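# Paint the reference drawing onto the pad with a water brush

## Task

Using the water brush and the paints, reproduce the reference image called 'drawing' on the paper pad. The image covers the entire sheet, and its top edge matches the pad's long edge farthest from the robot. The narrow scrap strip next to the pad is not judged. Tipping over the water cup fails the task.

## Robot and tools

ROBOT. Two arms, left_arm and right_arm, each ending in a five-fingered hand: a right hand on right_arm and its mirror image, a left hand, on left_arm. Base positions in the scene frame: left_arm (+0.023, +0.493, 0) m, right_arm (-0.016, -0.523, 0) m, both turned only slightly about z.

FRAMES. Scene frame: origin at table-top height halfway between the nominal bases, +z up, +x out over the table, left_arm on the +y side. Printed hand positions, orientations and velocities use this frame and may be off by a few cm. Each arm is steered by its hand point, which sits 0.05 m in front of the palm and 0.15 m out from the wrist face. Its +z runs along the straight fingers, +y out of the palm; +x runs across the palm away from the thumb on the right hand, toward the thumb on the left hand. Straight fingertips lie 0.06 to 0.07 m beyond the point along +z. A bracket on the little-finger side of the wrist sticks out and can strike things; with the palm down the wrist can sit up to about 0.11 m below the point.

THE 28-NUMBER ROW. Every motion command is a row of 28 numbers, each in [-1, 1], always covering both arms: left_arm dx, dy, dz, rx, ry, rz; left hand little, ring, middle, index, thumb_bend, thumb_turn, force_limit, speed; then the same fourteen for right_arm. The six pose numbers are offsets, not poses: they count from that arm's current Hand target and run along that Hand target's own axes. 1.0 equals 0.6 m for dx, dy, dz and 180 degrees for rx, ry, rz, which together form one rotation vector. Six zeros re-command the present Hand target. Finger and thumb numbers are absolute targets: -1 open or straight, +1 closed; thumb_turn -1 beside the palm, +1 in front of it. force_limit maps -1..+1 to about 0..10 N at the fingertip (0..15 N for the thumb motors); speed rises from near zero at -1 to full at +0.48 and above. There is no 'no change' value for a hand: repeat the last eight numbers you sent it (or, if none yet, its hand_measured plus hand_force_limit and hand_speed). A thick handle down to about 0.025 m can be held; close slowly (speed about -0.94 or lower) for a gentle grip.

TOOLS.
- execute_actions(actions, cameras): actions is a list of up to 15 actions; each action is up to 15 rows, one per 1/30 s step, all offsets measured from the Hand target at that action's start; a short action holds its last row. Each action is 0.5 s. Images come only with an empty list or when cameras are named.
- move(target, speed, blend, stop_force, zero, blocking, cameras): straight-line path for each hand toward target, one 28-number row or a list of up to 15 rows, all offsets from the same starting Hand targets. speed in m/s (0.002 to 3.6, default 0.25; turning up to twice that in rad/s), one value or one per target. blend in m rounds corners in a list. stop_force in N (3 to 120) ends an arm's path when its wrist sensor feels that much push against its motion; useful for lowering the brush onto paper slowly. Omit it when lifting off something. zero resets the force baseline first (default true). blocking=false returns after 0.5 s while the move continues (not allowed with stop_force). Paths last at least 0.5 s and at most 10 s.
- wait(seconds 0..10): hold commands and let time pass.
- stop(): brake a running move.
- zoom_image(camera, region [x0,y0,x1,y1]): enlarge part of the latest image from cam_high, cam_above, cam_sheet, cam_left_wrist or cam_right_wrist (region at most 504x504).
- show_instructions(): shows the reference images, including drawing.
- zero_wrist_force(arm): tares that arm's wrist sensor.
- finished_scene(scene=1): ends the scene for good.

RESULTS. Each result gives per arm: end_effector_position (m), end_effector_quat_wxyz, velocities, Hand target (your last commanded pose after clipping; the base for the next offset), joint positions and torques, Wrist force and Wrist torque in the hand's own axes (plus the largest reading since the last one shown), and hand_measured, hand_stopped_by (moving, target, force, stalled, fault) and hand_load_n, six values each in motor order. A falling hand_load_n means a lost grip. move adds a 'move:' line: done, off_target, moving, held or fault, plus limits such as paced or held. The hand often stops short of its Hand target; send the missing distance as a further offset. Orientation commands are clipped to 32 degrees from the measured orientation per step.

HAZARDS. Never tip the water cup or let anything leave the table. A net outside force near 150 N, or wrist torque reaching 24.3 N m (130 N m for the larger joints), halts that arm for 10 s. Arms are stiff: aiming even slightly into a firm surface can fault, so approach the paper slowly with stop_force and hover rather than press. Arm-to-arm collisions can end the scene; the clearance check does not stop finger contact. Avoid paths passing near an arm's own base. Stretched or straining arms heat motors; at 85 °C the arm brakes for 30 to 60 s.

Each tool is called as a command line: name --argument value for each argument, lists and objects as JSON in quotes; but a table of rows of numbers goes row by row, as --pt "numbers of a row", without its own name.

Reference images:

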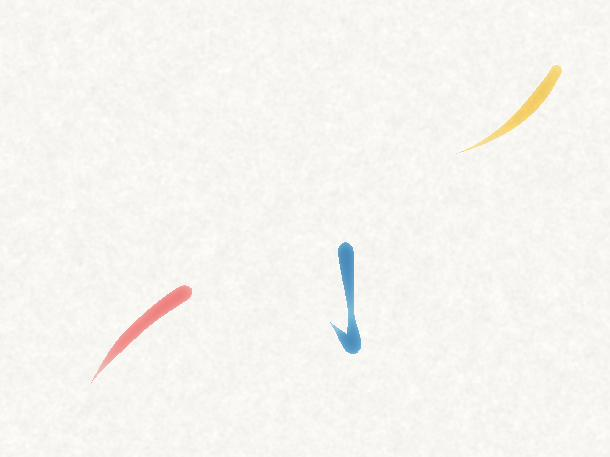

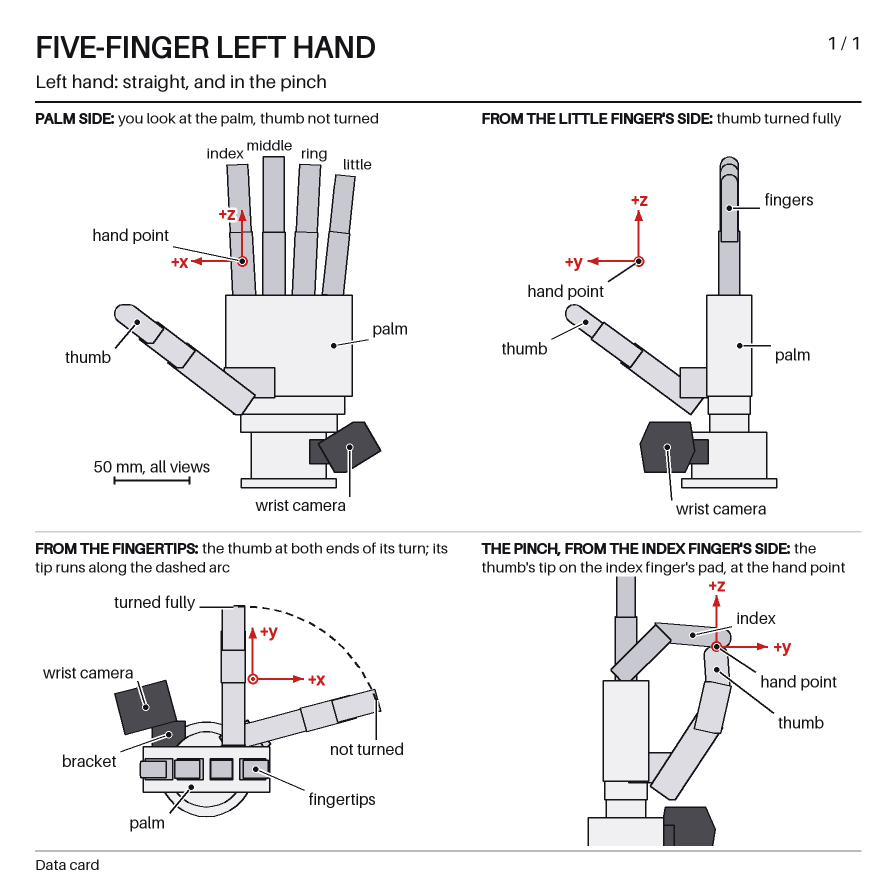

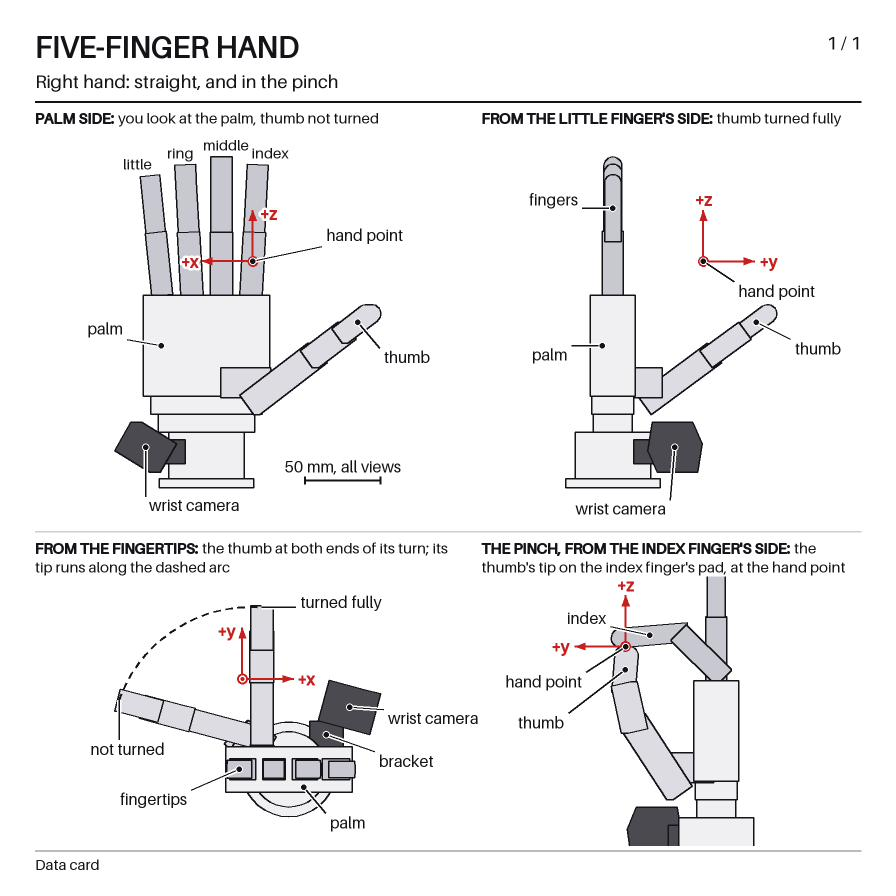

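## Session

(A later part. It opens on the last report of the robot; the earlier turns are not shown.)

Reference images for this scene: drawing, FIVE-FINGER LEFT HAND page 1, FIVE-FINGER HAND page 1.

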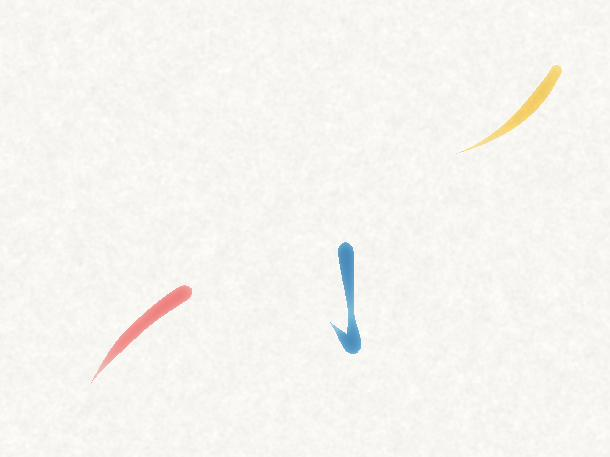

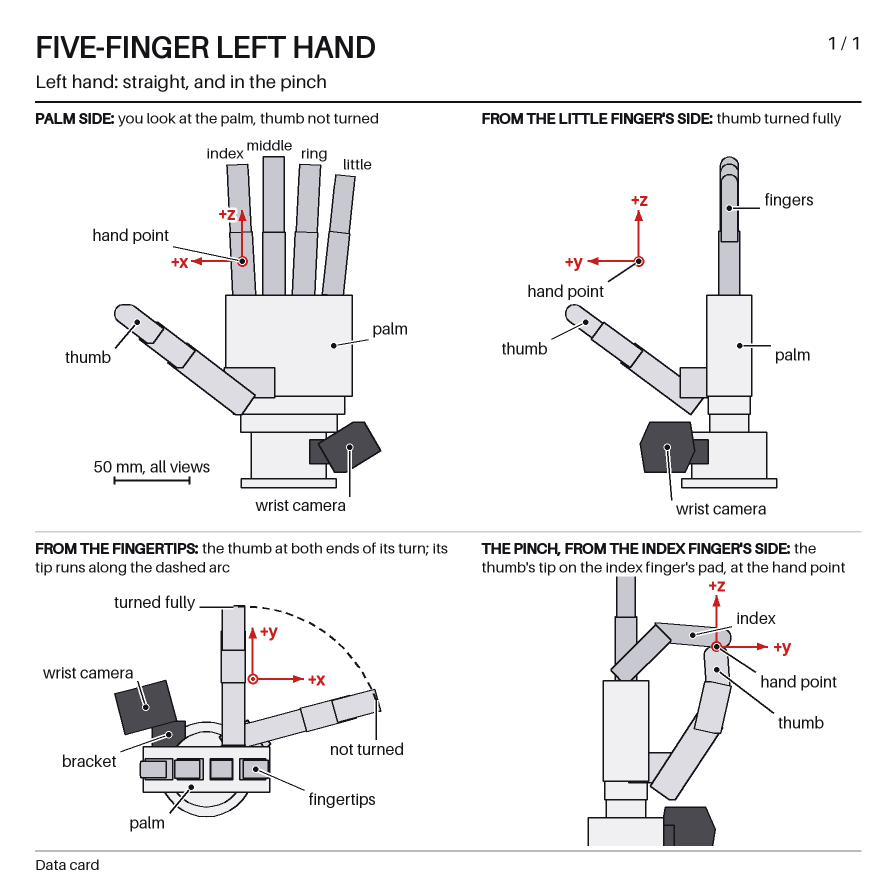

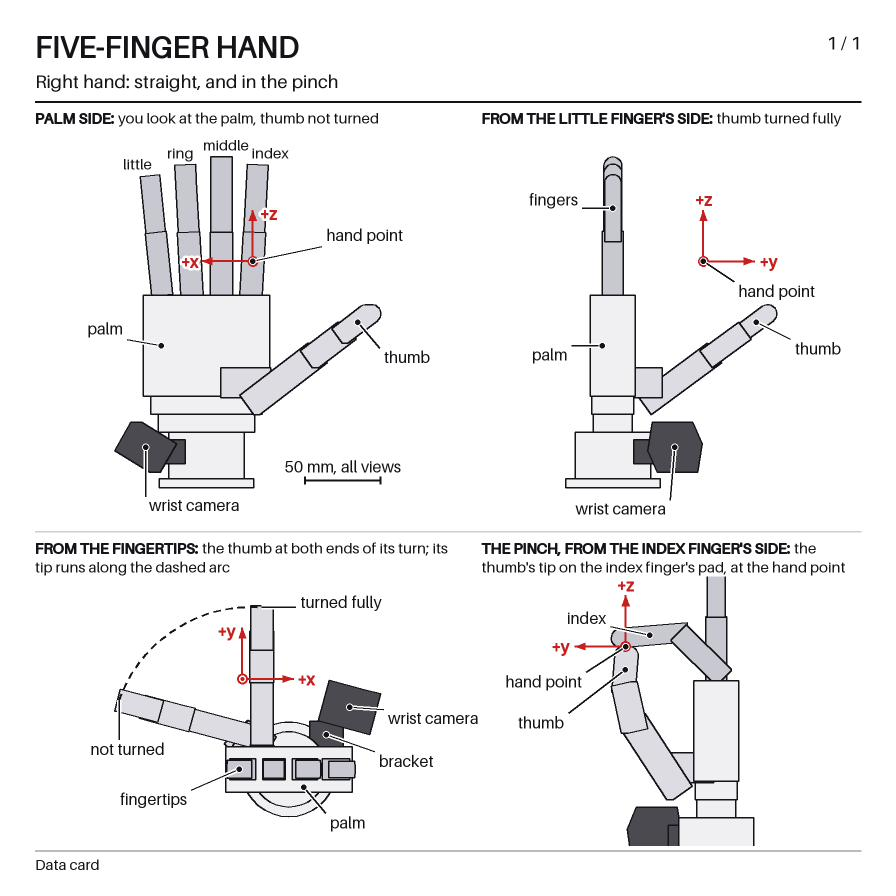

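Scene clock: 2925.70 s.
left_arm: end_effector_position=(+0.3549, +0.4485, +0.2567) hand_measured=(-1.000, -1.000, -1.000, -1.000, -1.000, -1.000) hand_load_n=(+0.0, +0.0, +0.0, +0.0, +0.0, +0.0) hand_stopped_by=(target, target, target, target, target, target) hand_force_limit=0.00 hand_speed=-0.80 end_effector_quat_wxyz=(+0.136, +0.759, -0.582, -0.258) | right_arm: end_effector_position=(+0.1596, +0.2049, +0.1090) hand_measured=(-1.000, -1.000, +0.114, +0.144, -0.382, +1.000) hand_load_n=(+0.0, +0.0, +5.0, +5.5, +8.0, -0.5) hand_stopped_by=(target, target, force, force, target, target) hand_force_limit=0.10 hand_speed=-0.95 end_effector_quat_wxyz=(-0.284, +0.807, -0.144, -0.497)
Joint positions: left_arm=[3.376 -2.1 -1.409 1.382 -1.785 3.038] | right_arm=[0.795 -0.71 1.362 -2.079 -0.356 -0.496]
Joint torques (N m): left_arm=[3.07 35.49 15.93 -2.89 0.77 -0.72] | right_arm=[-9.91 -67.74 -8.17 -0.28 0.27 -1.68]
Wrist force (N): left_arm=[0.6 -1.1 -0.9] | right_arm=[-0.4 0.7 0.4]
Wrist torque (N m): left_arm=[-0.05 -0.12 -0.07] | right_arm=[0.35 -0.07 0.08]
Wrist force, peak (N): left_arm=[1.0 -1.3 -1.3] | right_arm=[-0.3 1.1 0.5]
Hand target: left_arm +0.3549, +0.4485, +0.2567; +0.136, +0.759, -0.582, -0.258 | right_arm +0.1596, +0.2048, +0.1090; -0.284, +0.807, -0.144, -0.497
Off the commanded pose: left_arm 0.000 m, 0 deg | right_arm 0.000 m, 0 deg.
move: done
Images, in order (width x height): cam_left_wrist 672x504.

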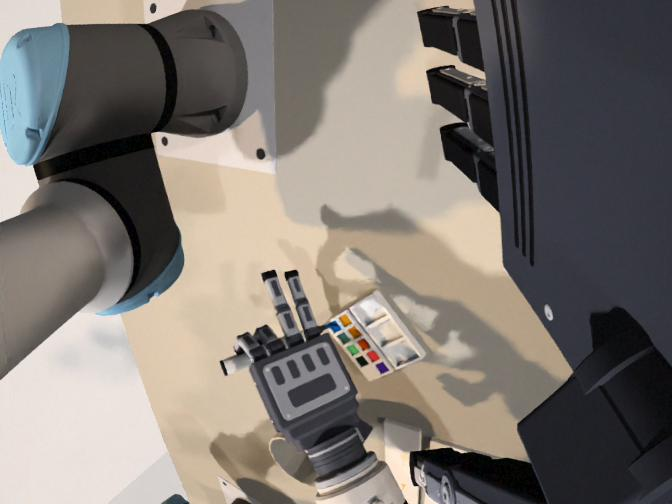

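move --pt "0 0 0 0 0 0 -1 -1 -1 -1 -1 -1 0 -0.8 -0.252 -0.0903 -0.098 0 0 0 -1 -1 0.5 0.5 -0.38 1 0.1 -0.95" --pt "0 0 0 0 0 0 -1 -1 -1 -1 -1 -1 0 -0.8 -0.16893 0.09527 -0.48272 0 0 0 -1 -1 0.5 0.5 -0.38 1 0.1 -0.95" --pt "0 0 0 0 0 0 -1 -1 -1 -1 -1 -1 0 -0.8 0.06391 0.17871 -0.39217 0 0 0 -1 -1 0.5 0.5 -0.38 1 0.1 -0.95" --pt "0 0 0 0 0 0 -1 -1 -1 -1 -1 -1 0 -0.8 0.09339 0.18927 -0.38071 0 0 0 -1 -1 0.5 0.5 -0.38 1 0.1 -0.95" --pt "0 0 0 0 0 0 -1 -1 -1 -1 -1 -1 0 -0.8 0.08556 0.19919 -0.36971 0 0 0 -1 -1 0.5 0.5 -0.38 1 0.1 -0.95" --pt "0 0 0 0 0 0 -1 -1 -1 -1 -1 -1 0 -0.8 0.06691 0.19887 -0.36994 0 0 0 -1 -1 0.5 0.5 -0.38 1 0.1 -0.95" --pt "0 0 0 0 0 0 -1 -1 -1 -1 -1 -1 0 -0.8 0.02565 0.18408 -0.38598 0 0 0 -1 -1 0.5 0.5 -0.38 1 0.1 -0.95" --pt "0 0 0 0 0 0 -1 -1 -1 -1 -1 -1 0 -0.8 -0.11862 0.34762 -0.65067 0 0 0 -1 -1 0.5 0.5 -0.38 1 0.1 -0.95" --speed '[0.25, 0.25, 0.2, 0.04, 0.03, 0.03, 0.1, 0.3]' --blend '[0.02, 0.02, 0.002, 0, 0.001, 0.001, 0.01, 0]' --cameras '["cam_sheet", "cam_above"]'

zoom_image --camera "cam_sheet" --region '[110, 330, 190, 390]'

Scene clock: 2954.47 s.
left_arm: end_effector_position=(+0.3549, +0.4485, +0.2567) hand_measured=(-1.000, -1.000, -1.000, -1.000, -1.000, -1.000) hand_load_n=(+0.0, +0.0, +0.0, +0.0, +0.0, +0.0) hand_stopped_by=(target, target, target, target, target, target) hand_force_limit=0.00 hand_speed=-0.80 end_effector_quat_wxyz=(+0.136, +0.759, -0.582, -0.258) | right_arm: end_effector_position=(+0.3004, -0.1998, +0.2408) hand_measured=(-1.000, -1.000, +0.114, +0.144, -0.382, +1.000) hand_load_n=(+0.0, +0.0, +4.5, +6.0, +8.0, -0.5) hand_stopped_by=(target, target, force, force, target, target) hand_force_limit=0.10 hand_speed=-0.95 end_effector_quat_wxyz=(-0.284, +0.807, -0.144, -0.497)
Joint positions: left_arm=[3.376 -2.1 -1.409 1.382 -1.785 3.038] | right_arm=[0.134 -1.185 1.579 -0.905 -0.783 -1.535]
Joint torques (N m): left_arm=[3.12 34.96 15.74 -2.94 0.77 -0.86] | right_arm=[-9.98 -51.59 -31.53 1.8 -0.85 -1.93]
Wrist force (N): left_arm=[0.6 -1.0 -0.8] | right_arm=[-0.3 0.9 0.2]
Wrist torque (N m): left_arm=[-0.05 -0.12 -0.07] | right_arm=[0.38 -0.08 0.07]
Wrist force, peak (N): left_arm=[0.8 -1.5 -1.3] | right_arm=[-0.8 1.5 -1.0]
Hand target: left_arm +0.3549, +0.4485, +0.2567; +0.136, +0.759, -0.582, -0.258 | right_arm +0.3004, -0.1999, +0.2408; -0.284, +0.807, -0.144, -0.497
Off the commanded pose: left_arm 0.000 m, 0 deg | right_arm 0.000 m, 0 deg.
move: done
Images, in order (width x height): cam_above 504x504, cam_sheet 504x504.

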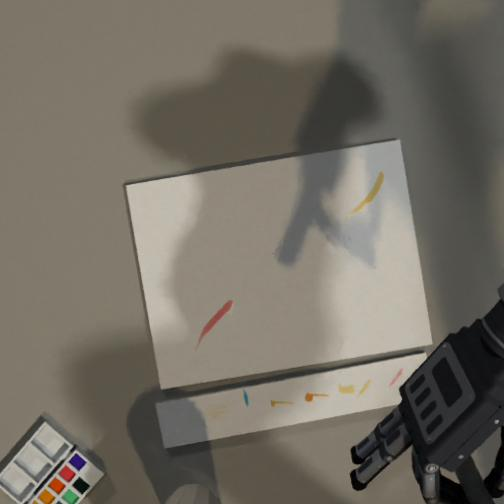

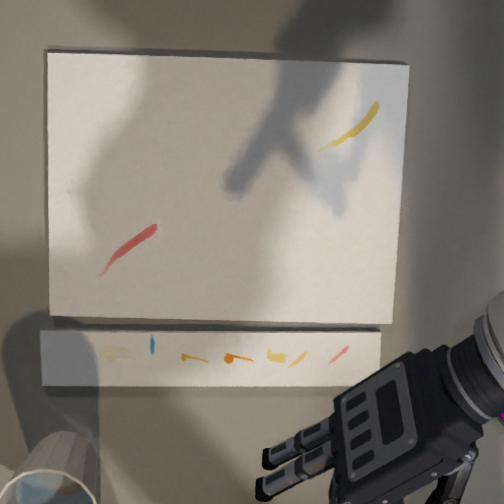

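Scaled by 6.300 from the camera's 504x504 image, which has a finer 720x720 frame.

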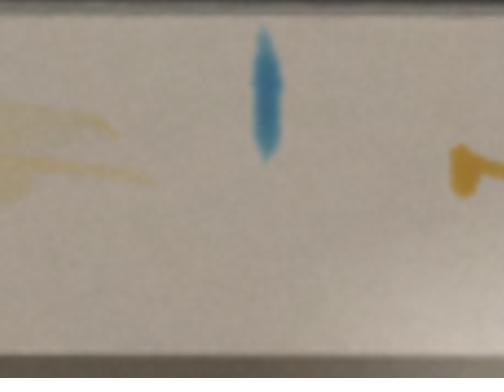

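move --target '[0,0,0,0,0,0,-1,-1,-1,-1,-1,-1,0,-0.8, 0.26898,-0.19435,0.02453,0,0,0,-1,-1,0.5,0.5,-0.38,1,0.1,-0.95]' --speed 0.2 --cameras '["cam_above", "cam_sheet"]'

zoom_image --camera "cam_above" --region '[260, 240, 360, 340]'

Scene clock: 3073.40 s.
left_arm: end_effector_position=(+0.3549, +0.4485, +0.2567) hand_measured=(-1.000, -1.000, -1.000, -1.000, -1.000, -1.000) hand_load_n=(+0.0, +0.0, +0.0, +0.0, +0.0, +0.0) hand_stopped_by=(target, target, target, target, target, target) hand_force_limit=0.00 hand_speed=-0.80 end_effector_quat_wxyz=(+0.136, +0.759, -0.582, -0.258) | right_arm: end_effector_position=(+0.4248, -0.0901, +0.1298) hand_measured=(-1.000, -1.000, +0.114, +0.144, -0.382, +1.000) hand_load_n=(+0.0, +0.0, +4.5, +5.5, +8.0, -0.5) hand_stopped_by=(target, target, force, force, target, target) hand_force_limit=0.10 hand_speed=-0.95 end_effector_quat_wxyz=(-0.284, +0.807, -0.144, -0.497)
Joint positions: left_arm=[3.376 -2.1 -1.409 1.382 -1.785 3.038] | right_arm=[0.256 -0.728 1.132 -0.986 -0.678 -1.439]
Joint torques (N m): left_arm=[2.52 34.67 16.46 -3.05 0.79 -1] | right_arm=[9.06 -42.3 -31.45 1.23 2.09 -0.59]
Wrist force (N): left_arm=[0.7 -1.3 -1.1] | right_arm=[-0.4 0.9 0.2]
Wrist torque (N m): left_arm=[-0.07 -0.14 -0.06] | right_arm=[0.38 -0.06 -0.05]
Wrist force, peak (N): left_arm=[0.9 -1.2 -1.4] | right_arm=[-1.2 1.7 0.4]
Hand target: left_arm +0.3549, +0.4485, +0.2567; +0.136, +0.759, -0.582, -0.258 | right_arm +0.4248, -0.0901, +0.1297; -0.284, +0.807, -0.144, -0.497
Off the commanded pose: left_arm 0.000 m, 0 deg | right_arm 0.000 m, 0 deg.
move: done
Images, in order (width x height): cam_above 504x504, cam_sheet 504x504.

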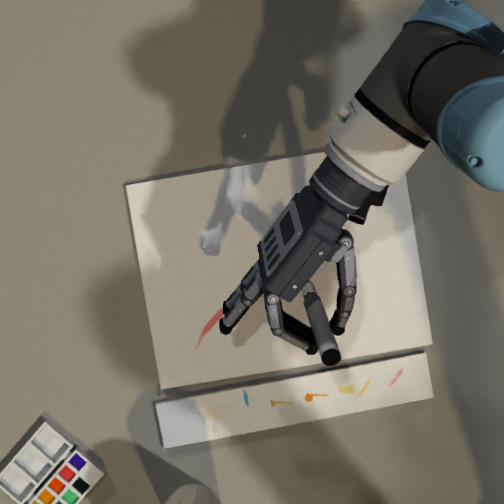

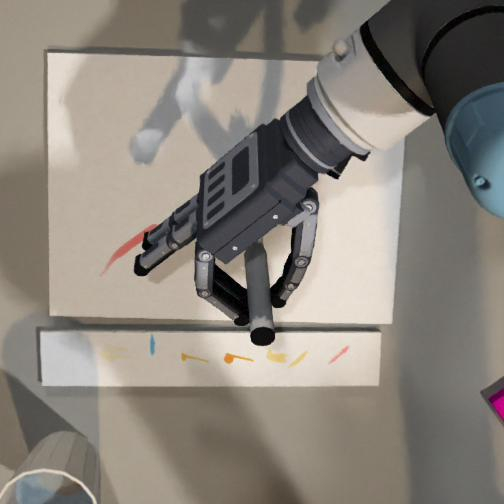

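Scaled by 5.040 from the camera's 504x504 image, which has a finer 720x720 frame.

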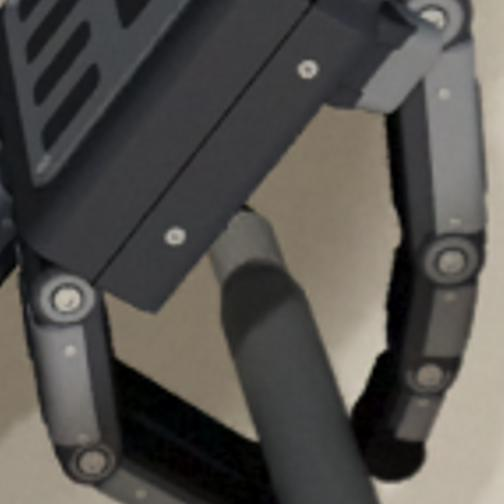

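move --pt "0 0 0 0 0 0 -1 -1 -1 -1 -1 -1 0 -0.8 0.01337 0.00702 0.00764 0 0 0 -1 -1 0.5 0.5 -0.38 1 0.1 -0.95" --pt "0 0 0 0 0 0 -1 -1 -1 -1 -1 -1 0 -0.8 0.03842 0.016 0.01738 0 0 0 -1 -1 0.5 0.5 -0.38 1 0.1 -0.95" --pt "0 0 0 0 0 0 -1 -1 -1 -1 -1 -1 0 -0.8 0.03198 0.0247 0.02595 0 0 0 -1 -1 0.5 0.5 -0.38 1 0.1 -0.95" --pt "0 0 0 0 0 0 -1 -1 -1 -1 -1 -1 0 -0.8 0.02538 0.03264 0.03318 0 0 0 -1 -1 0.5 0.5 -0.38 1 0.1 -0.95" --pt "0 0 0 0 0 0 -1 -1 -1 -1 -1 -1 0 -0.8 0.01995 0.03872 0.03912 0 0 0 -1 -1 0.5 0.5 -0.38 1 0.1 -0.95" --pt "0 0 0 0 0 0 -1 -1 -1 -1 -1 -1 0 -0.8 0.01175 0.04928 0.05049 0 0 0 -1 -1 0.5 0.5 -0.38 1 0.1 -0.95" --pt "0 0 0 0 0 0 -1 -1 -1 -1 -1 -1 0 -0.8 0.00775 0.05783 0.05776 0 0 0 -1 -1 0.5 0.5 -0.38 1 0.1 -0.95" --pt "0 0 0 0 0 0 -1 -1 -1 -1 -1 -1 0 -0.8 0.00228 0.06602 0.06429 0 0 0 -1 -1 0.5 0.5 -0.38 1 0.1 -0.95" --pt "0 0 0 0 0 0 -1 -1 -1 -1 -1 -1 0 -0.8 -0.02572 0.05598 0.0534 0 0 0 -1 -1 0.5 0.5 -0.38 1 0.1 -0.95" --pt "0 0 0 0 0 0 -1 -1 -1 -1 -1 -1 0 -0.8 -0.26898 0.19435 -0.02453 0 0 0 -1 -1 0.5 0.5 -0.38 1 0.1 -0.95" --speed '[0.06, 0.04, 0.03, 0.03, 0.03, 0.03, 0.03, 0.03, 0.06, 0.25]' --blend '[0, 0, 0.001, 0.001, 0.001, 0.001, 0.001, 0, 0.003, 0]' --cameras '["cam_sheet"]'

zoom_image --camera "cam_sheet" --region '[200, 170, 300, 270]'

Scene clock: 3091.77 s.
left_arm: end_effector_position=(+0.3549, +0.4485, +0.2567) hand_measured=(-1.000, -1.000, -1.000, -1.000, -1.000, -1.000) hand_load_n=(+0.0, +0.0, +0.0, +0.0, +0.0, +0.0) hand_stopped_by=(target, target, target, target, target, target) hand_force_limit=0.00 hand_speed=-0.80 end_effector_quat_wxyz=(+0.136, +0.759, -0.582, -0.258) | right_arm: end_effector_position=(+0.3005, -0.1998, +0.2407) hand_measured=(-1.000, -1.000, +0.114, +0.144, -0.382, +1.000) hand_load_n=(+0.0, +0.0, +4.5, +5.5, +8.0, -0.5) hand_stopped_by=(target, target, force, force, target, target) hand_force_limit=0.10 hand_speed=-0.95 end_effector_quat_wxyz=(-0.284, +0.807, -0.144, -0.497)
Joint positions: left_arm=[3.376 -2.1 -1.409 1.382 -1.785 3.038] | right_arm=[0.134 -1.185 1.579 -0.905 -0.783 -1.535]
Joint torques (N m): left_arm=[1.68 34.2 16.54 -2.98 0.77 -0.85] | right_arm=[-8.93 -49.96 -8.63 1.6 -0.8 -1.93]
Wrist force (N): left_arm=[0.5 -1.3 -1.1] | right_arm=[-0.2 0.8 0.1]
Wrist torque (N m): left_arm=[-0.07 -0.10 -0.08] | right_arm=[0.37 -0.09 0.08]
Wrist force, peak (N): left_arm=[0.9 -1.3 -1.2] | right_arm=[-1.3 1.5 -0.1]
Hand target: left_arm +0.3549, +0.4485, +0.2567; +0.136, +0.759, -0.582, -0.258 | right_arm +0.3004, -0.1999, +0.2408; -0.284, +0.807, -0.144, -0.497
Off the commanded pose: left_arm 0.000 m, 0 deg | right_arm 0.000 m, 0 deg.
move: done
Images, in order (width x height): cam_sheet 504x504.

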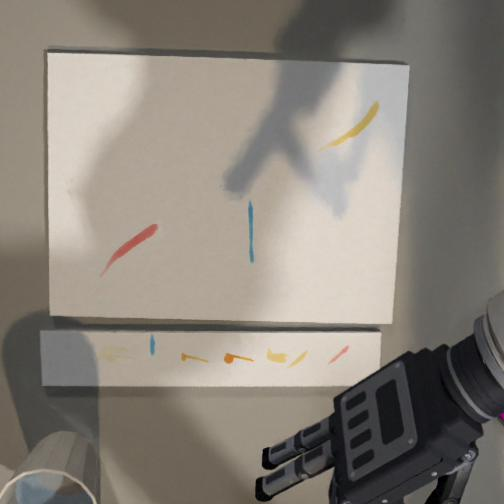

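Scaled by 5.040 from the camera's 504x504 image, which has a finer 720x720 frame.

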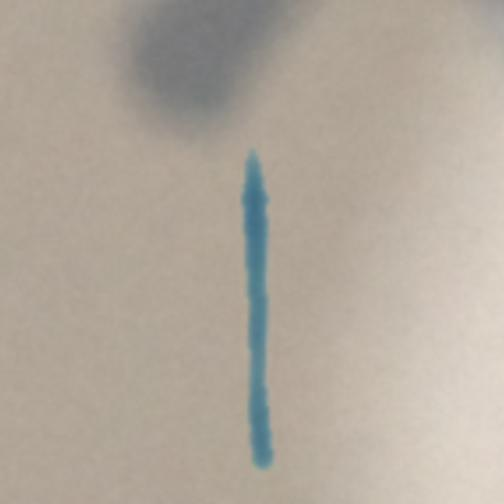

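move --target '[0,0,0,0,0,0,-1,-1,-1,-1,-1,-1,0,-0.8, 0.26898,-0.19435,0.02453,0,0,0,-1,-1,0.5,0.5,-0.38,1,0.1,-0.95]' --speed 0.25 --cameras '[]'

move --pt "0 0 0 0 0 0 -1 -1 -1 -1 -1 -1 0 -0.8 0.01221 0.00468 0.01277 0 0 0 -1 -1 0.5 0.5 -0.38 1 0.1 -0.95" --pt "0 0 0 0 0 0 -1 -1 -1 -1 -1 -1 0 -0.8 0.03726 0.01366 0.02251 0 0 0 -1 -1 0.5 0.5 -0.38 1 0.1 -0.95" --pt "0 0 0 0 0 0 -1 -1 -1 -1 -1 -1 0 -0.8 0.03277 0.02043 0.02785 0 0 0 -1 -1 0.5 0.5 -0.38 1 0.1 -0.95" --pt "0 0 0 0 0 0 -1 -1 -1 -1 -1 -1 0 -0.8 0.02655 0.02867 0.0338 0 0 0 -1 -1 0.5 0.5 -0.38 1 0.1 -0.95" --pt "0 0 0 0 0 0 -1 -1 -1 -1 -1 -1 0 -0.8 0.01996 0.03723 0.04048 0 0 0 -1 -1 0.5 0.5 -0.38 1 0.1 -0.95" --pt "0 0 0 0 0 0 -1 -1 -1 -1 -1 -1 0 -0.8 0.01176 0.04835 0.05134 0 0 0 -1 -1 0.5 0.5 -0.38 1 0.1 -0.95" --pt "0 0 0 0 0 0 -1 -1 -1 -1 -1 -1 0 -0.8 0.00737 0.05616 0.06028 0 0 0 -1 -1 0.5 0.5 -0.38 1 0.1 -0.95" --pt "0 0 0 0 0 0 -1 -1 -1 -1 -1 -1 0 -0.8 0.00288 0.06138 0.06702 0 0 0 -1 -1 0.5 0.5 -0.38 1 0.1 -0.95" --pt "0 0 0 0 0 0 -1 -1 -1 -1 -1 -1 0 -0.8 -0.02512 0.05134 0.05613 0 0 0 -1 -1 0.5 0.5 -0.38 1 0.1 -0.95" --pt "0 0 0 0 0 0 -1 -1 -1 -1 -1 -1 0 -0.8 0 0 0 0 0 0 -1 -1 0.5 0.5 -0.38 1 0.1 -0.95" --speed '[0.06, 0.04, 0.03, 0.03, 0.03, 0.03, 0.03, 0.03, 0.06, 0.15]' --blend '[0, 0, 0.001, 0.001, 0.001, 0.001, 0.001, 0, 0.003, 0]' --cameras '[]'

move --pt "0 0 0 0 0 0 -1 -1 -1 -1 -1 -1 0 -0.8 0.0122 0.00931 0.00855 0 0 0 -1 -1 0.5 0.5 -0.38 1 0.1 -0.95" --pt "0 0 0 0 0 0 -1 -1 -1 -1 -1 -1 0 -0.8 0.03725 0.01829 0.01829 0 0 0 -1 -1 0.5 0.5 -0.38 1 0.1 -0.95" --pt "0 0 0 0 0 0 -1 -1 -1 -1 -1 -1 0 -0.8 0.03119 0.02613 0.02665 0 0 0 -1 -1 0.5 0.5 -0.38 1 0.1 -0.95" --pt "0 0 0 0 0 0 -1 -1 -1 -1 -1 -1 0 -0.8 0.02538 0.03264 0.03318 0 0 0 -1 -1 0.5 0.5 -0.38 1 0.1 -0.95" --pt "0 0 0 0 0 0 -1 -1 -1 -1 -1 -1 0 -0.8 0.00816 0.03442 0.03459 0 0 0 -1 -1 0.5 0.5 -0.38 1 0.1 -0.95" --pt "0 0 0 0 0 0 -1 -1 -1 -1 -1 -1 0 -0.8 -0.00658 0.02914 0.02886 0 0 0 -1 -1 0.5 0.5 -0.38 1 0.1 -0.95" --pt "0 0 0 0 0 0 -1 -1 -1 -1 -1 -1 0 -0.8 -0.01652 0.04816 0.04664 0 0 0 -1 -1 0.5 0.5 -0.38 1 0.1 -0.95" --pt "0 0 0 0 0 0 -1 -1 -1 -1 -1 -1 0 -0.8 0.00853 0.05714 0.05638 0 0 0 -1 -1 0.5 0.5 -0.38 1 0.1 -0.95" --pt "0 0 0 0 0 0 -1 -1 -1 -1 -1 -1 0 -0.8 0.00266 0.06633 0.063 0 0 0 -1 -1 0.5 0.5 -0.38 1 0.1 -0.95" --pt "0 0 0 0 0 0 -1 -1 -1 -1 -1 -1 0 -0.8 -0.02534 0.05629 0.05211 0 0 0 -1 -1 0.5 0.5 -0.38 1 0.1 -0.95" --pt "0 0 0 0 0 0 -1 -1 -1 -1 -1 -1 0 -0.8 -0.26898 0.19435 -0.02453 0 0 0 -1 -1 0.5 0.5 -0.38 1 0.1 -0.95" --speed '[0.06, 0.04, 0.03, 0.03, 0.03, 0.06, 0.06, 0.04, 0.03, 0.06, 0.25]' --blend '[0, 0, 0.001, 0.001, 0.001, 0.003, 0.001, 0, 0, 0.003, 0]' --cameras '["cam_sheet"]'

zoom_image --camera "cam_sheet" --region '[210, 180, 290, 280]'

Scene clock: 3125.87 s.
left_arm: end_effector_position=(+0.3549, +0.4485, +0.2567) hand_measured=(-1.000, -1.000, -1.000, -1.000, -1.000, -1.000) hand_load_n=(+0.0, +0.0, +0.0, +0.0, +0.0, +0.0) hand_stopped_by=(target, target, target, target, target, target) hand_force_limit=0.00 hand_speed=-0.80 end_effector_quat_wxyz=(+0.136, +0.759, -0.582, -0.258) | right_arm: end_effector_position=(+0.4248, -0.0901, +0.1298) hand_measured=(-1.000, -1.000, +0.114, +0.144, -0.382, +1.000) hand_load_n=(+0.0, +0.0, +4.5, +5.5, +8.0, -0.5) hand_stopped_by=(target, target, force, force, target, target) hand_force_limit=0.10 hand_speed=-0.95 end_effector_quat_wxyz=(-0.284, +0.807, -0.144, -0.497)
Joint positions: left_arm=[3.376 -2.1 -1.409 1.382 -1.785 3.038] | right_arm=[0.256 -0.728 1.132 -0.986 -0.678 -1.439]
Joint torques (N m): left_arm=[1.82 34.01 16.4 -2.98 0.77 -0.97] | right_arm=[8.72 -42.6 -30.75 1.12 2.17 -1.87]
Wrist force (N): left_arm=[0.8 -1.2 -1.0] | right_arm=[-0.3 0.8 0.1]
Wrist torque (N m): left_arm=[-0.07 -0.14 -0.06] | right_arm=[0.36 -0.08 -0.05]
Wrist force, peak (N): left_arm=[0.8 -1.4 -1.1] | right_arm=[-1.3 1.6 0.3]
Hand target: left_arm +0.3549, +0.4485, +0.2567; +0.136, +0.759, -0.582, -0.258 | right_arm +0.4248, -0.0901, +0.1297; -0.284, +0.807, -0.144, -0.497
Off the commanded pose: left_arm 0.000 m, 0 deg | right_arm 0.000 m, 0 deg.
move: done
No camera images: "cameras" was empty.

Scene clock: 3130.20 s.
left_arm: end_effector_position=(+0.3549, +0.4485, +0.2567) hand_measured=(-1.000, -1.000, -1.000, -1.000, -1.000, -1.000) hand_load_n=(+0.0, +0.0, +0.0, +0.0, +0.0, +0.0) hand_stopped_by=(target, target, target, target, target, target) hand_force_limit=0.00 hand_speed=-0.80 end_effector_quat_wxyz=(+0.136, +0.759, -0.582, -0.258) | right_arm: end_effector_position=(+0.4248, -0.0902, +0.1297) hand_measured=(-1.000, -1.000, +0.114, +0.144, -0.382, +1.000) hand_load_n=(+0.0, +0.0, +4.5, +5.5, +8.0, -0.5) hand_stopped_by=(target, target, force, force, target, target) hand_force_limit=0.10 hand_speed=-0.95 end_effector_quat_wxyz=(-0.284, +0.807, -0.144, -0.497)
Joint positions: left_arm=[3.376 -2.1 -1.409 1.382 -1.785 3.038] | right_arm=[0.256 -0.728 1.132 -0.986 -0.678 -1.439]
Joint torques (N m): left_arm=[1.66 34.06 17.52 -3.14 0.68 -0.85] | right_arm=[-1.98 -42.98 -31.45 1.43 -0.66 -1.79]
Wrist force (N): left_arm=[0.8 -1.4 -1.1] | right_arm=[-0.1 1.0 0.1]
Wrist torque (N m): left_arm=[-0.10 -0.14 -0.05] | right_arm=[0.40 -0.10 0.08]
Wrist force, peak (N): left_arm=[0.6 -1.6 -1.1] | right_arm=[-0.7 1.4 1.1]
Hand target: left_arm +0.3549, +0.4485, +0.2567; +0.136, +0.759, -0.582, -0.258 | right_arm +0.4248, -0.0901, +0.1297; -0.284, +0.807, -0.144, -0.497
Off the commanded pose: left_arm 0.000 m, 0 deg | right_arm 0.000 m, 0 deg.
move: done
No camera images: "cameras" was empty.

Scene clock: 3135.67 s.
left_arm: end_effector_position=(+0.3549, +0.4485, +0.2567) hand_measured=(-1.000, -1.000, -1.000, -1.000, -1.000, -1.000) hand_load_n=(+0.0, +0.0, +0.0, +0.0, +0.0, +0.0) hand_stopped_by=(target, target, target, target, target, target) hand_force_limit=0.00 hand_speed=-0.80 end_effector_quat_wxyz=(+0.136, +0.759, -0.582, -0.258) | right_arm: end_effector_position=(+0.3005, -0.1998, +0.2407) hand_measured=(-1.000, -1.000, +0.114, +0.144, -0.382, +1.000) hand_load_n=(+0.0, +0.0, +4.5, +6.0, +8.0, -0.5) hand_stopped_by=(target, target, force, force, target, target) hand_force_limit=0.10 hand_speed=-0.95 end_effector_quat_wxyz=(-0.284, +0.807, -0.144, -0.497)
Joint positions: left_arm=[3.376 -2.1 -1.409 1.382 -1.785 3.038] | right_arm=[0.134 -1.185 1.579 -0.905 -0.783 -1.535]
Joint torques (N m): left_arm=[2.25 33.06 16.73 -3.06 0.79 -0.92] | right_arm=[-9.04 -51.39 -7.65 1.52 -0.85 -1.91]
Wrist force (N): left_arm=[0.4 -1.1 -1.1] | right_arm=[-0.2 0.9 0.2]
Wrist torque (N m): left_arm=[-0.05 -0.09 -0.08] | right_arm=[0.39 -0.10 0.08]
Wrist force, peak (N): left_arm=[0.7 -1.4 -1.2] | right_arm=[-1.2 1.4 -0.1]
Hand target: left_arm +0.3549, +0.4485, +0.2567; +0.136, +0.759, -0.582, -0.258 | right_arm +0.3004, -0.1999, +0.2408; -0.284, +0.807, -0.144, -0.497
Off the commanded pose: left_arm 0.000 m, 0 deg | right_arm 0.000 m, 0 deg.
move: done
Images, in order (width x height): cam_sheet 504x504.

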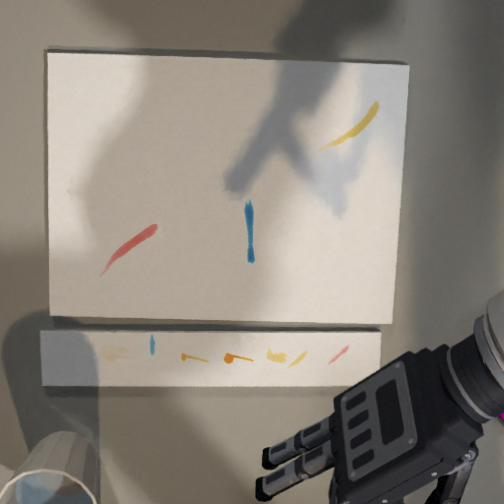

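Scaled by 5.040 from the camera's 504x504 image, which has a finer 720x720 frame.

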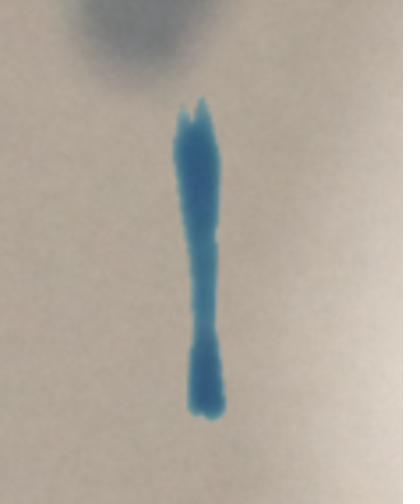

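move --target '[0,0,0,0,0,0,-1,-1,-1,-1,-1,-1,0,-0.8, 0.26898,-0.19435,0.02453,0,0,0,-1,-1,0.5,0.5,-0.38,1,0.1,-0.95]' --speed 0.25 --cameras '[]'

move --pt "0 0 0 0 0 0 -1 -1 -1 -1 -1 -1 0 -0.8 0.01241 0.00672 0.01042 0 0 0 -1 -1 0.5 0.5 -0.38 1 0.1 -0.95" --pt "0 0 0 0 0 0 -1 -1 -1 -1 -1 -1 0 -0.8 0.03746 0.0157 0.02016 0 0 0 -1 -1 0.5 0.5 -0.38 1 0.1 -0.95" --pt "0 0 0 0 0 0 -1 -1 -1 -1 -1 -1 0 -0.8 0.01241 0.00672 0.01042 0 0 0 -1 -1 0.5 0.5 -0.38 1 0.1 -0.95" --pt "0 0 0 0 0 0 -1 -1 -1 -1 -1 -1 0 -0.8 -0.01688 0.02997 0.05462 0 0 0 -1 -1 0.5 0.5 -0.38 1 0.1 -0.95" --pt "0 0 0 0 0 0 -1 -1 -1 -1 -1 -1 0 -0.8 -0.00214 0.03525 0.06035 0 0 0 -1 -1 0.5 0.5 -0.38 1 0.1 -0.95" --pt "0 0 0 0 0 0 -1 -1 -1 -1 -1 -1 0 -0.8 -0.00307 0.0425 0.06333 0 0 0 -1 -1 0.5 0.5 -0.38 1 0.1 -0.95" --pt "0 0 0 0 0 0 -1 -1 -1 -1 -1 -1 0 -0.8 -0.0033 0.0525 0.06686 0 0 0 -1 -1 0.5 0.5 -0.38 1 0.1 -0.95" --pt "0 0 0 0 0 0 -1 -1 -1 -1 -1 -1 0 -0.8 -0.00478 0.06045 0.06815 0 0 0 -1 -1 0.5 0.5 -0.38 1 0.1 -0.95" --pt "0 0 0 0 0 0 -1 -1 -1 -1 -1 -1 0 -0.8 -0.02688 0.05253 0.05955 0 0 0 -1 -1 0.5 0.5 -0.38 1 0.1 -0.95" --pt "0 0 0 0 0 0 -1 -1 -1 -1 -1 -1 0 -0.8 -0.26898 0.19435 -0.02453 0 0 0 -1 -1 0.5 0.5 -0.38 1 0.1 -0.95" --speed '[0.06, 0.04, 0.06, 0.1, 0.03, 0.03, 0.03, 0.03, 0.06, 0.25]' --blend '[0, 0, 0.002, 0.002, 0, 0.0005, 0.0005, 0, 0.003, 0]' --cameras '["cam_sheet"]'

zoom_image --camera "cam_sheet" --region '[210, 180, 290, 280]'

Scene clock: 3189.17 s.
left_arm: end_effector_position=(+0.3549, +0.4485, +0.2567) hand_measured=(-1.000, -1.000, -1.000, -1.000, -1.000, -1.000) hand_load_n=(+0.0, +0.0, +0.0, +0.0, +0.0, +0.0) hand_stopped_by=(target, target, target, target, target, target) hand_force_limit=0.00 hand_speed=-0.80 end_effector_quat_wxyz=(+0.136, +0.759, -0.582, -0.258) | right_arm: end_effector_position=(+0.4248, -0.0901, +0.1298) hand_measured=(-1.000, -1.000, +0.114, +0.144, -0.382, +1.000) hand_load_n=(+0.0, +0.0, +4.5, +5.5, +8.0, -0.5) hand_stopped_by=(target, target, force, force, target, target) hand_force_limit=0.10 hand_speed=-0.95 end_effector_quat_wxyz=(-0.284, +0.807, -0.144, -0.497)
Joint positions: left_arm=[3.376 -2.1 -1.409 1.382 -1.785 3.038] | right_arm=[0.256 -0.728 1.132 -0.986 -0.678 -1.439]
Joint torques (N m): left_arm=[1.07 33.94 17.26 -2.99 0.72 -0.93] | right_arm=[8.7 -42.18 -31.49 1.15 2.08 -1.94]
Wrist force (N): left_arm=[0.9 -0.9 -1.2] | right_arm=[-0.2 0.9 0.3]
Wrist torque (N m): left_arm=[0.00 -0.17 -0.06] | right_arm=[0.36 -0.09 -0.04]
Wrist force, peak (N): left_arm=[0.9 -1.4 -1.1] | right_arm=[-1.3 1.7 0.4]
Hand target: left_arm +0.3549, +0.4485, +0.2567; +0.136, +0.759, -0.582, -0.258 | right_arm +0.4248, -0.0901, +0.1297; -0.284, +0.807, -0.144, -0.497
Off the commanded pose: left_arm 0.000 m, 0 deg | right_arm 0.000 m, 0 deg.
move: done
No camera images: "cameras" was empty.

Scene clock: 3194.07 s.
left_arm: end_effector_position=(+0.3549, +0.4485, +0.2567) hand_measured=(-1.000, -1.000, -1.000, -1.000, -1.000, -1.000) hand_load_n=(+0.0, +0.0, +0.0, +0.0, +0.0, +0.0) hand_stopped_by=(target, target, target, target, target, target) hand_force_limit=0.00 hand_speed=-0.80 end_effector_quat_wxyz=(+0.136, +0.759, -0.582, -0.258) | right_arm: end_effector_position=(+0.3005, -0.1998, +0.2407) hand_measured=(-1.000, -1.000, +0.114, +0.144, -0.382, +1.000) hand_load_n=(+0.0, +0.0, +4.5, +5.5, +8.0, -0.5) hand_stopped_by=(target, target, force, force, target, target) hand_force_limit=0.10 hand_speed=-0.95 end_effector_quat_wxyz=(-0.284, +0.807, -0.144, -0.497)
Joint positions: left_arm=[3.376 -2.1 -1.409 1.382 -1.785 3.038] | right_arm=[0.134 -1.185 1.579 -0.905 -0.783 -1.535]
Joint torques (N m): left_arm=[1 32.77 16.7 -3.33 0.82 -0.93] | right_arm=[-10.58 -51.27 -8.98 1.79 -0.97 -1.86]
Wrist force (N): left_arm=[0.7 -1.1 -1.1] | right_arm=[-0.3 0.9 0.1]
Wrist torque (N m): left_arm=[-0.05 -0.13 -0.07] | right_arm=[0.39 -0.07 0.07]
Wrist force, peak (N): left_arm=[1.0 -1.4 -1.1] | right_arm=[-1.2 1.4 -0.1]
Hand target: left_arm +0.3549, +0.4485, +0.2567; +0.136, +0.759, -0.582, -0.258 | right_arm +0.3004, -0.1999, +0.2408; -0.284, +0.807, -0.144, -0.497
Off the commanded pose: left_arm 0.000 m, 0 deg | right_arm 0.000 m, 0 deg.
move: done
Images, in order (width x height): cam_sheet 504x504.

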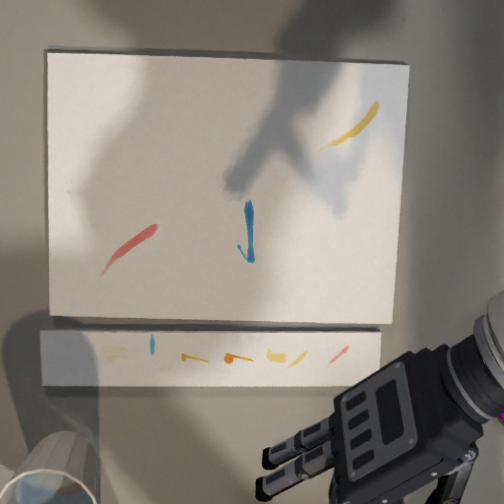

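Scaled by 5.040 from the camera's 504x504 image, which has a finer 720x720 frame.

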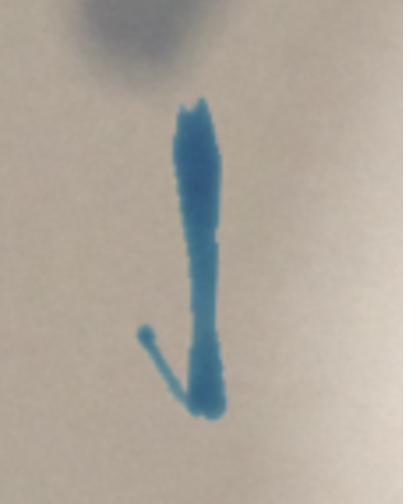

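move --target '[0,0,0,0,0,0,-1,-1,-1,-1,-1,-1,0,-0.8, 0.26898,-0.19435,0.02453,0,0,0,-1,-1,0.5,0.5,-0.38,1,0.1,-0.95]' --speed 0.25 --cameras '[]'

move --pt "0 0 0 0 0 0 -1 -1 -1 -1 -1 -1 0 -0.8 -0.01767 0.03158 0.05515 0 0 0 -1 -1 0.5 0.5 -0.38 1 0.1 -0.95" --pt "0 0 0 0 0 0 -1 -1 -1 -1 -1 -1 0 -0.8 -0.0022 0.03713 0.06117 0 0 0 -1 -1 0.5 0.5 -0.38 1 0.1 -0.95" --pt "0 0 0 0 0 0 -1 -1 -1 -1 -1 -1 0 -0.8 -0.00028 0.04501 0.06111 0 0 0 -1 -1 0.5 0.5 -0.38 1 0.1 -0.95" --pt "0 0 0 0 0 0 -1 -1 -1 -1 -1 -1 0 -0.8 0.00049 0.05436 0.0602 0 0 0 -1 -1 0.5 0.5 -0.38 1 0.1 -0.95" --pt "0 0 0 0 0 0 -1 -1 -1 -1 -1 -1 0 -0.8 -0.02161 0.04644 0.0516 0 0 0 -1 -1 0.5 0.5 -0.38 1 0.1 -0.95" --pt "0 0 0 0 0 0 -1 -1 -1 -1 -1 -1 0 -0.8 -0.01923 0.03511 0.05593 0 0 0 -1 -1 0.5 0.5 -0.38 1 0.1 -0.95" --pt "0 0 0 0 0 0 -1 -1 -1 -1 -1 -1 0 -0.8 -0.00155 0.04145 0.06281 0 0 0 -1 -1 0.5 0.5 -0.38 1 0.1 -0.95" --pt "0 0 0 0 0 0 -1 -1 -1 -1 -1 -1 0 -0.8 0.00032 0.04966 0.06498 0 0 0 -1 -1 0.5 0.5 -0.38 1 0.1 -0.95" --pt "0 0 0 0 0 0 -1 -1 -1 -1 -1 -1 0 -0.8 0.0009 0.05834 0.06518 0 0 0 -1 -1 0.5 0.5 -0.38 1 0.1 -0.95" --pt "0 0 0 0 0 0 -1 -1 -1 -1 -1 -1 0 -0.8 -0.02415 0.04936 0.05543 0 0 0 -1 -1 0.5 0.5 -0.38 1 0.1 -0.95" --pt "0 0 0 0 0 0 -1 -1 -1 -1 -1 -1 0 -0.8 -0.022 0.05728 0.05233 0 0 0 -1 -1 0.5 0.5 -0.38 1 0.1 -0.95" --pt "0 0 0 0 0 0 -1 -1 -1 -1 -1 -1 0 -0.8 0.00305 0.06626 0.06207 0 0 0 -1 -1 0.5 0.5 -0.38 1 0.1 -0.95" --pt "0 0 0 0 0 0 -1 -1 -1 -1 -1 -1 0 -0.8 -0.022 0.05728 0.05233 0 0 0 -1 -1 0.5 0.5 -0.38 1 0.1 -0.95" --pt "0 0 0 0 0 0 -1 -1 -1 -1 -1 -1 0 -0.8 -0.26898 0.19435 -0.02453 0 0 0 -1 -1 0.5 0.5 -0.38 1 0.1 -0.95" --speed '[0.1, 0.04, 0.03, 0.03, 0.06, 0.06, 0.04, 0.03, 0.03, 0.06, 0.06, 0.04, 0.06, 0.25]' --blend '[0.001, 0, 0.0005, 0, 0.003, 0.001, 0, 0.0005, 0, 0.003, 0.001, 0, 0.003, 0]' --cameras '["cam_sheet", "cam_above"]'

zoom_image --camera "cam_sheet" --region '[210, 180, 290, 280]'

Scene clock: 3223.90 s.
left_arm: end_effector_position=(+0.3549, +0.4485, +0.2567) hand_measured=(-1.000, -1.000, -1.000, -1.000, -1.000, -1.000) hand_load_n=(+0.0, +0.0, +0.0, +0.0, +0.0, +0.0) hand_stopped_by=(target, target, target, target, target, target) hand_force_limit=0.00 hand_speed=-0.80 end_effector_quat_wxyz=(+0.136, +0.759, -0.582, -0.258) | right_arm: end_effector_position=(+0.4248, -0.0901, +0.1298) hand_measured=(-1.000, -1.000, +0.114, +0.144, -0.382, +1.000) hand_load_n=(+0.0, +0.0, +4.5, +5.5, +8.0, -0.5) hand_stopped_by=(target, target, force, force, target, target) hand_force_limit=0.10 hand_speed=-0.95 end_effector_quat_wxyz=(-0.284, +0.807, -0.144, -0.497)
Joint positions: left_arm=[3.376 -2.1 -1.409 1.382 -1.785 3.038] | right_arm=[0.256 -0.728 1.132 -0.986 -0.678 -1.439]
Joint torques (N m): left_arm=[1.53 32.83 16.74 -3.1 0.85 -0.95] | right_arm=[8.88 -42.54 -32.08 1.19 2.22 -1.76]
Wrist force (N): left_arm=[0.6 -1.3 -0.9] | right_arm=[-0.4 0.8 0.3]
Wrist torque (N m): left_arm=[-0.08 -0.12 -0.07] | right_arm=[0.35 -0.07 -0.05]
Wrist force, peak (N): left_arm=[1.0 -1.2 -1.3] | right_arm=[-1.3 1.7 0.5]
Hand target: left_arm +0.3549, +0.4485, +0.2567; +0.136, +0.759, -0.582, -0.258 | right_arm +0.4248, -0.0901, +0.1297; -0.284, +0.807, -0.144, -0.497
Off the commanded pose: left_arm 0.000 m, 0 deg | right_arm 0.000 m, 0 deg.
move: done
No camera images: "cameras" was empty.

Scene clock: 3229.60 s.
left_arm: end_effector_position=(+0.3549, +0.4485, +0.2567) hand_measured=(-1.000, -1.000, -1.000, -1.000, -1.000, -1.000) hand_load_n=(+0.0, +0.0, +0.0, +0.0, +0.0, +0.0) hand_stopped_by=(target, target, target, target, target, target) hand_force_limit=0.00 hand_speed=-0.80 end_effector_quat_wxyz=(+0.136, +0.759, -0.582, -0.258) | right_arm: end_effector_position=(+0.3004, -0.1998, +0.2408) hand_measured=(-1.000, -1.000, +0.114, +0.144, -0.382, +1.000) hand_load_n=(+0.0, +0.0, +4.5, +5.5, +7.5, -0.5) hand_stopped_by=(target, target, force, force, target, target) hand_force_limit=0.10 hand_speed=-0.95 end_effector_quat_wxyz=(-0.284, +0.807, -0.144, -0.497)
Joint positions: left_arm=[3.376 -2.1 -1.409 1.382 -1.785 3.038] | right_arm=[0.134 -1.185 1.579 -0.905 -0.783 -1.535]
Joint torques (N m): left_arm=[1.68 32.84 17.27 -3.12 0.82 -0.91] | right_arm=[-7.84 -51.79 -7.79 1.62 -0.94 -1.97]
Wrist force (N): left_arm=[0.7 -1.2 -0.8] | right_arm=[-0.2 0.7 0.2]
Wrist torque (N m): left_arm=[-0.07 -0.12 -0.06] | right_arm=[0.35 -0.09 0.07]
Wrist force, peak (N): left_arm=[0.7 -1.3 -1.3] | right_arm=[-1.4 1.4 -0.1]
Hand target: left_arm +0.3549, +0.4485, +0.2567; +0.136, +0.759, -0.582, -0.258 | right_arm +0.3004, -0.1999, +0.2408; -0.284, +0.807, -0.144, -0.497
Off the commanded pose: left_arm 0.000 m, 0 deg | right_arm 0.000 m, 0 deg.
move: done; blend cut to 0.0026 m at target 10
Images, in order (width x height): cam_above 504x504, cam_sheet 504x504.

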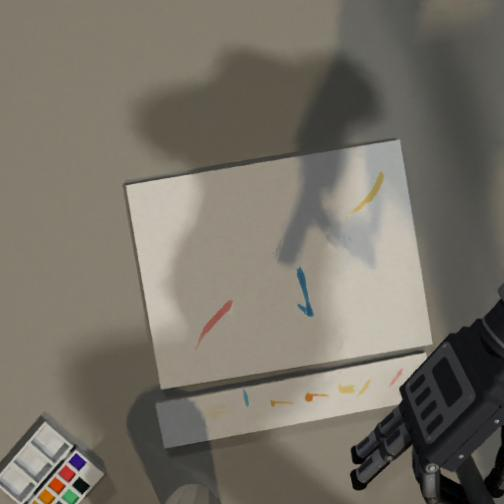

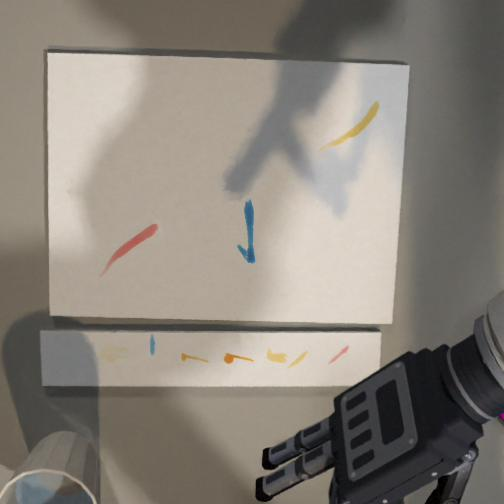

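Scaled by 5.040 from the camera's 504x504 image, which has a finer 720x720 frame.

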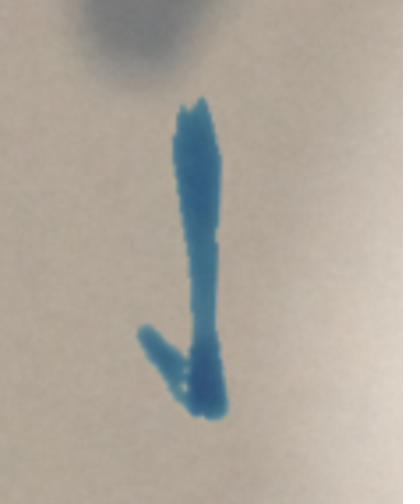

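zoom_image --camera "cam_sheet" --region '[40, 40, 240, 330]'

zoom_image --camera "cam_sheet" --region '[230, 40, 430, 330]'

Scaled by 1.738 from the camera's 504x504 image, which has a finer 720x720 frame.

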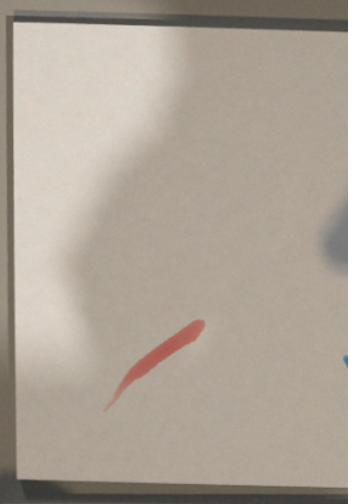

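Scaled by 1.738 from the camera's 504x504 image, which has a finer 720x720 frame.

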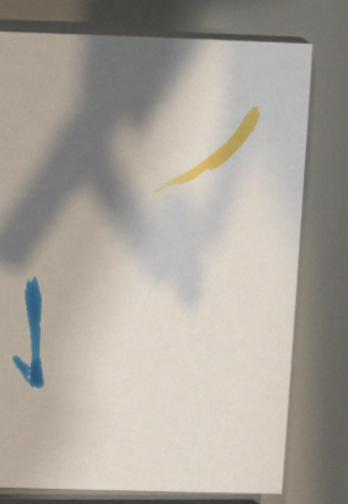

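finished_scene --scene 1

The scene is finished.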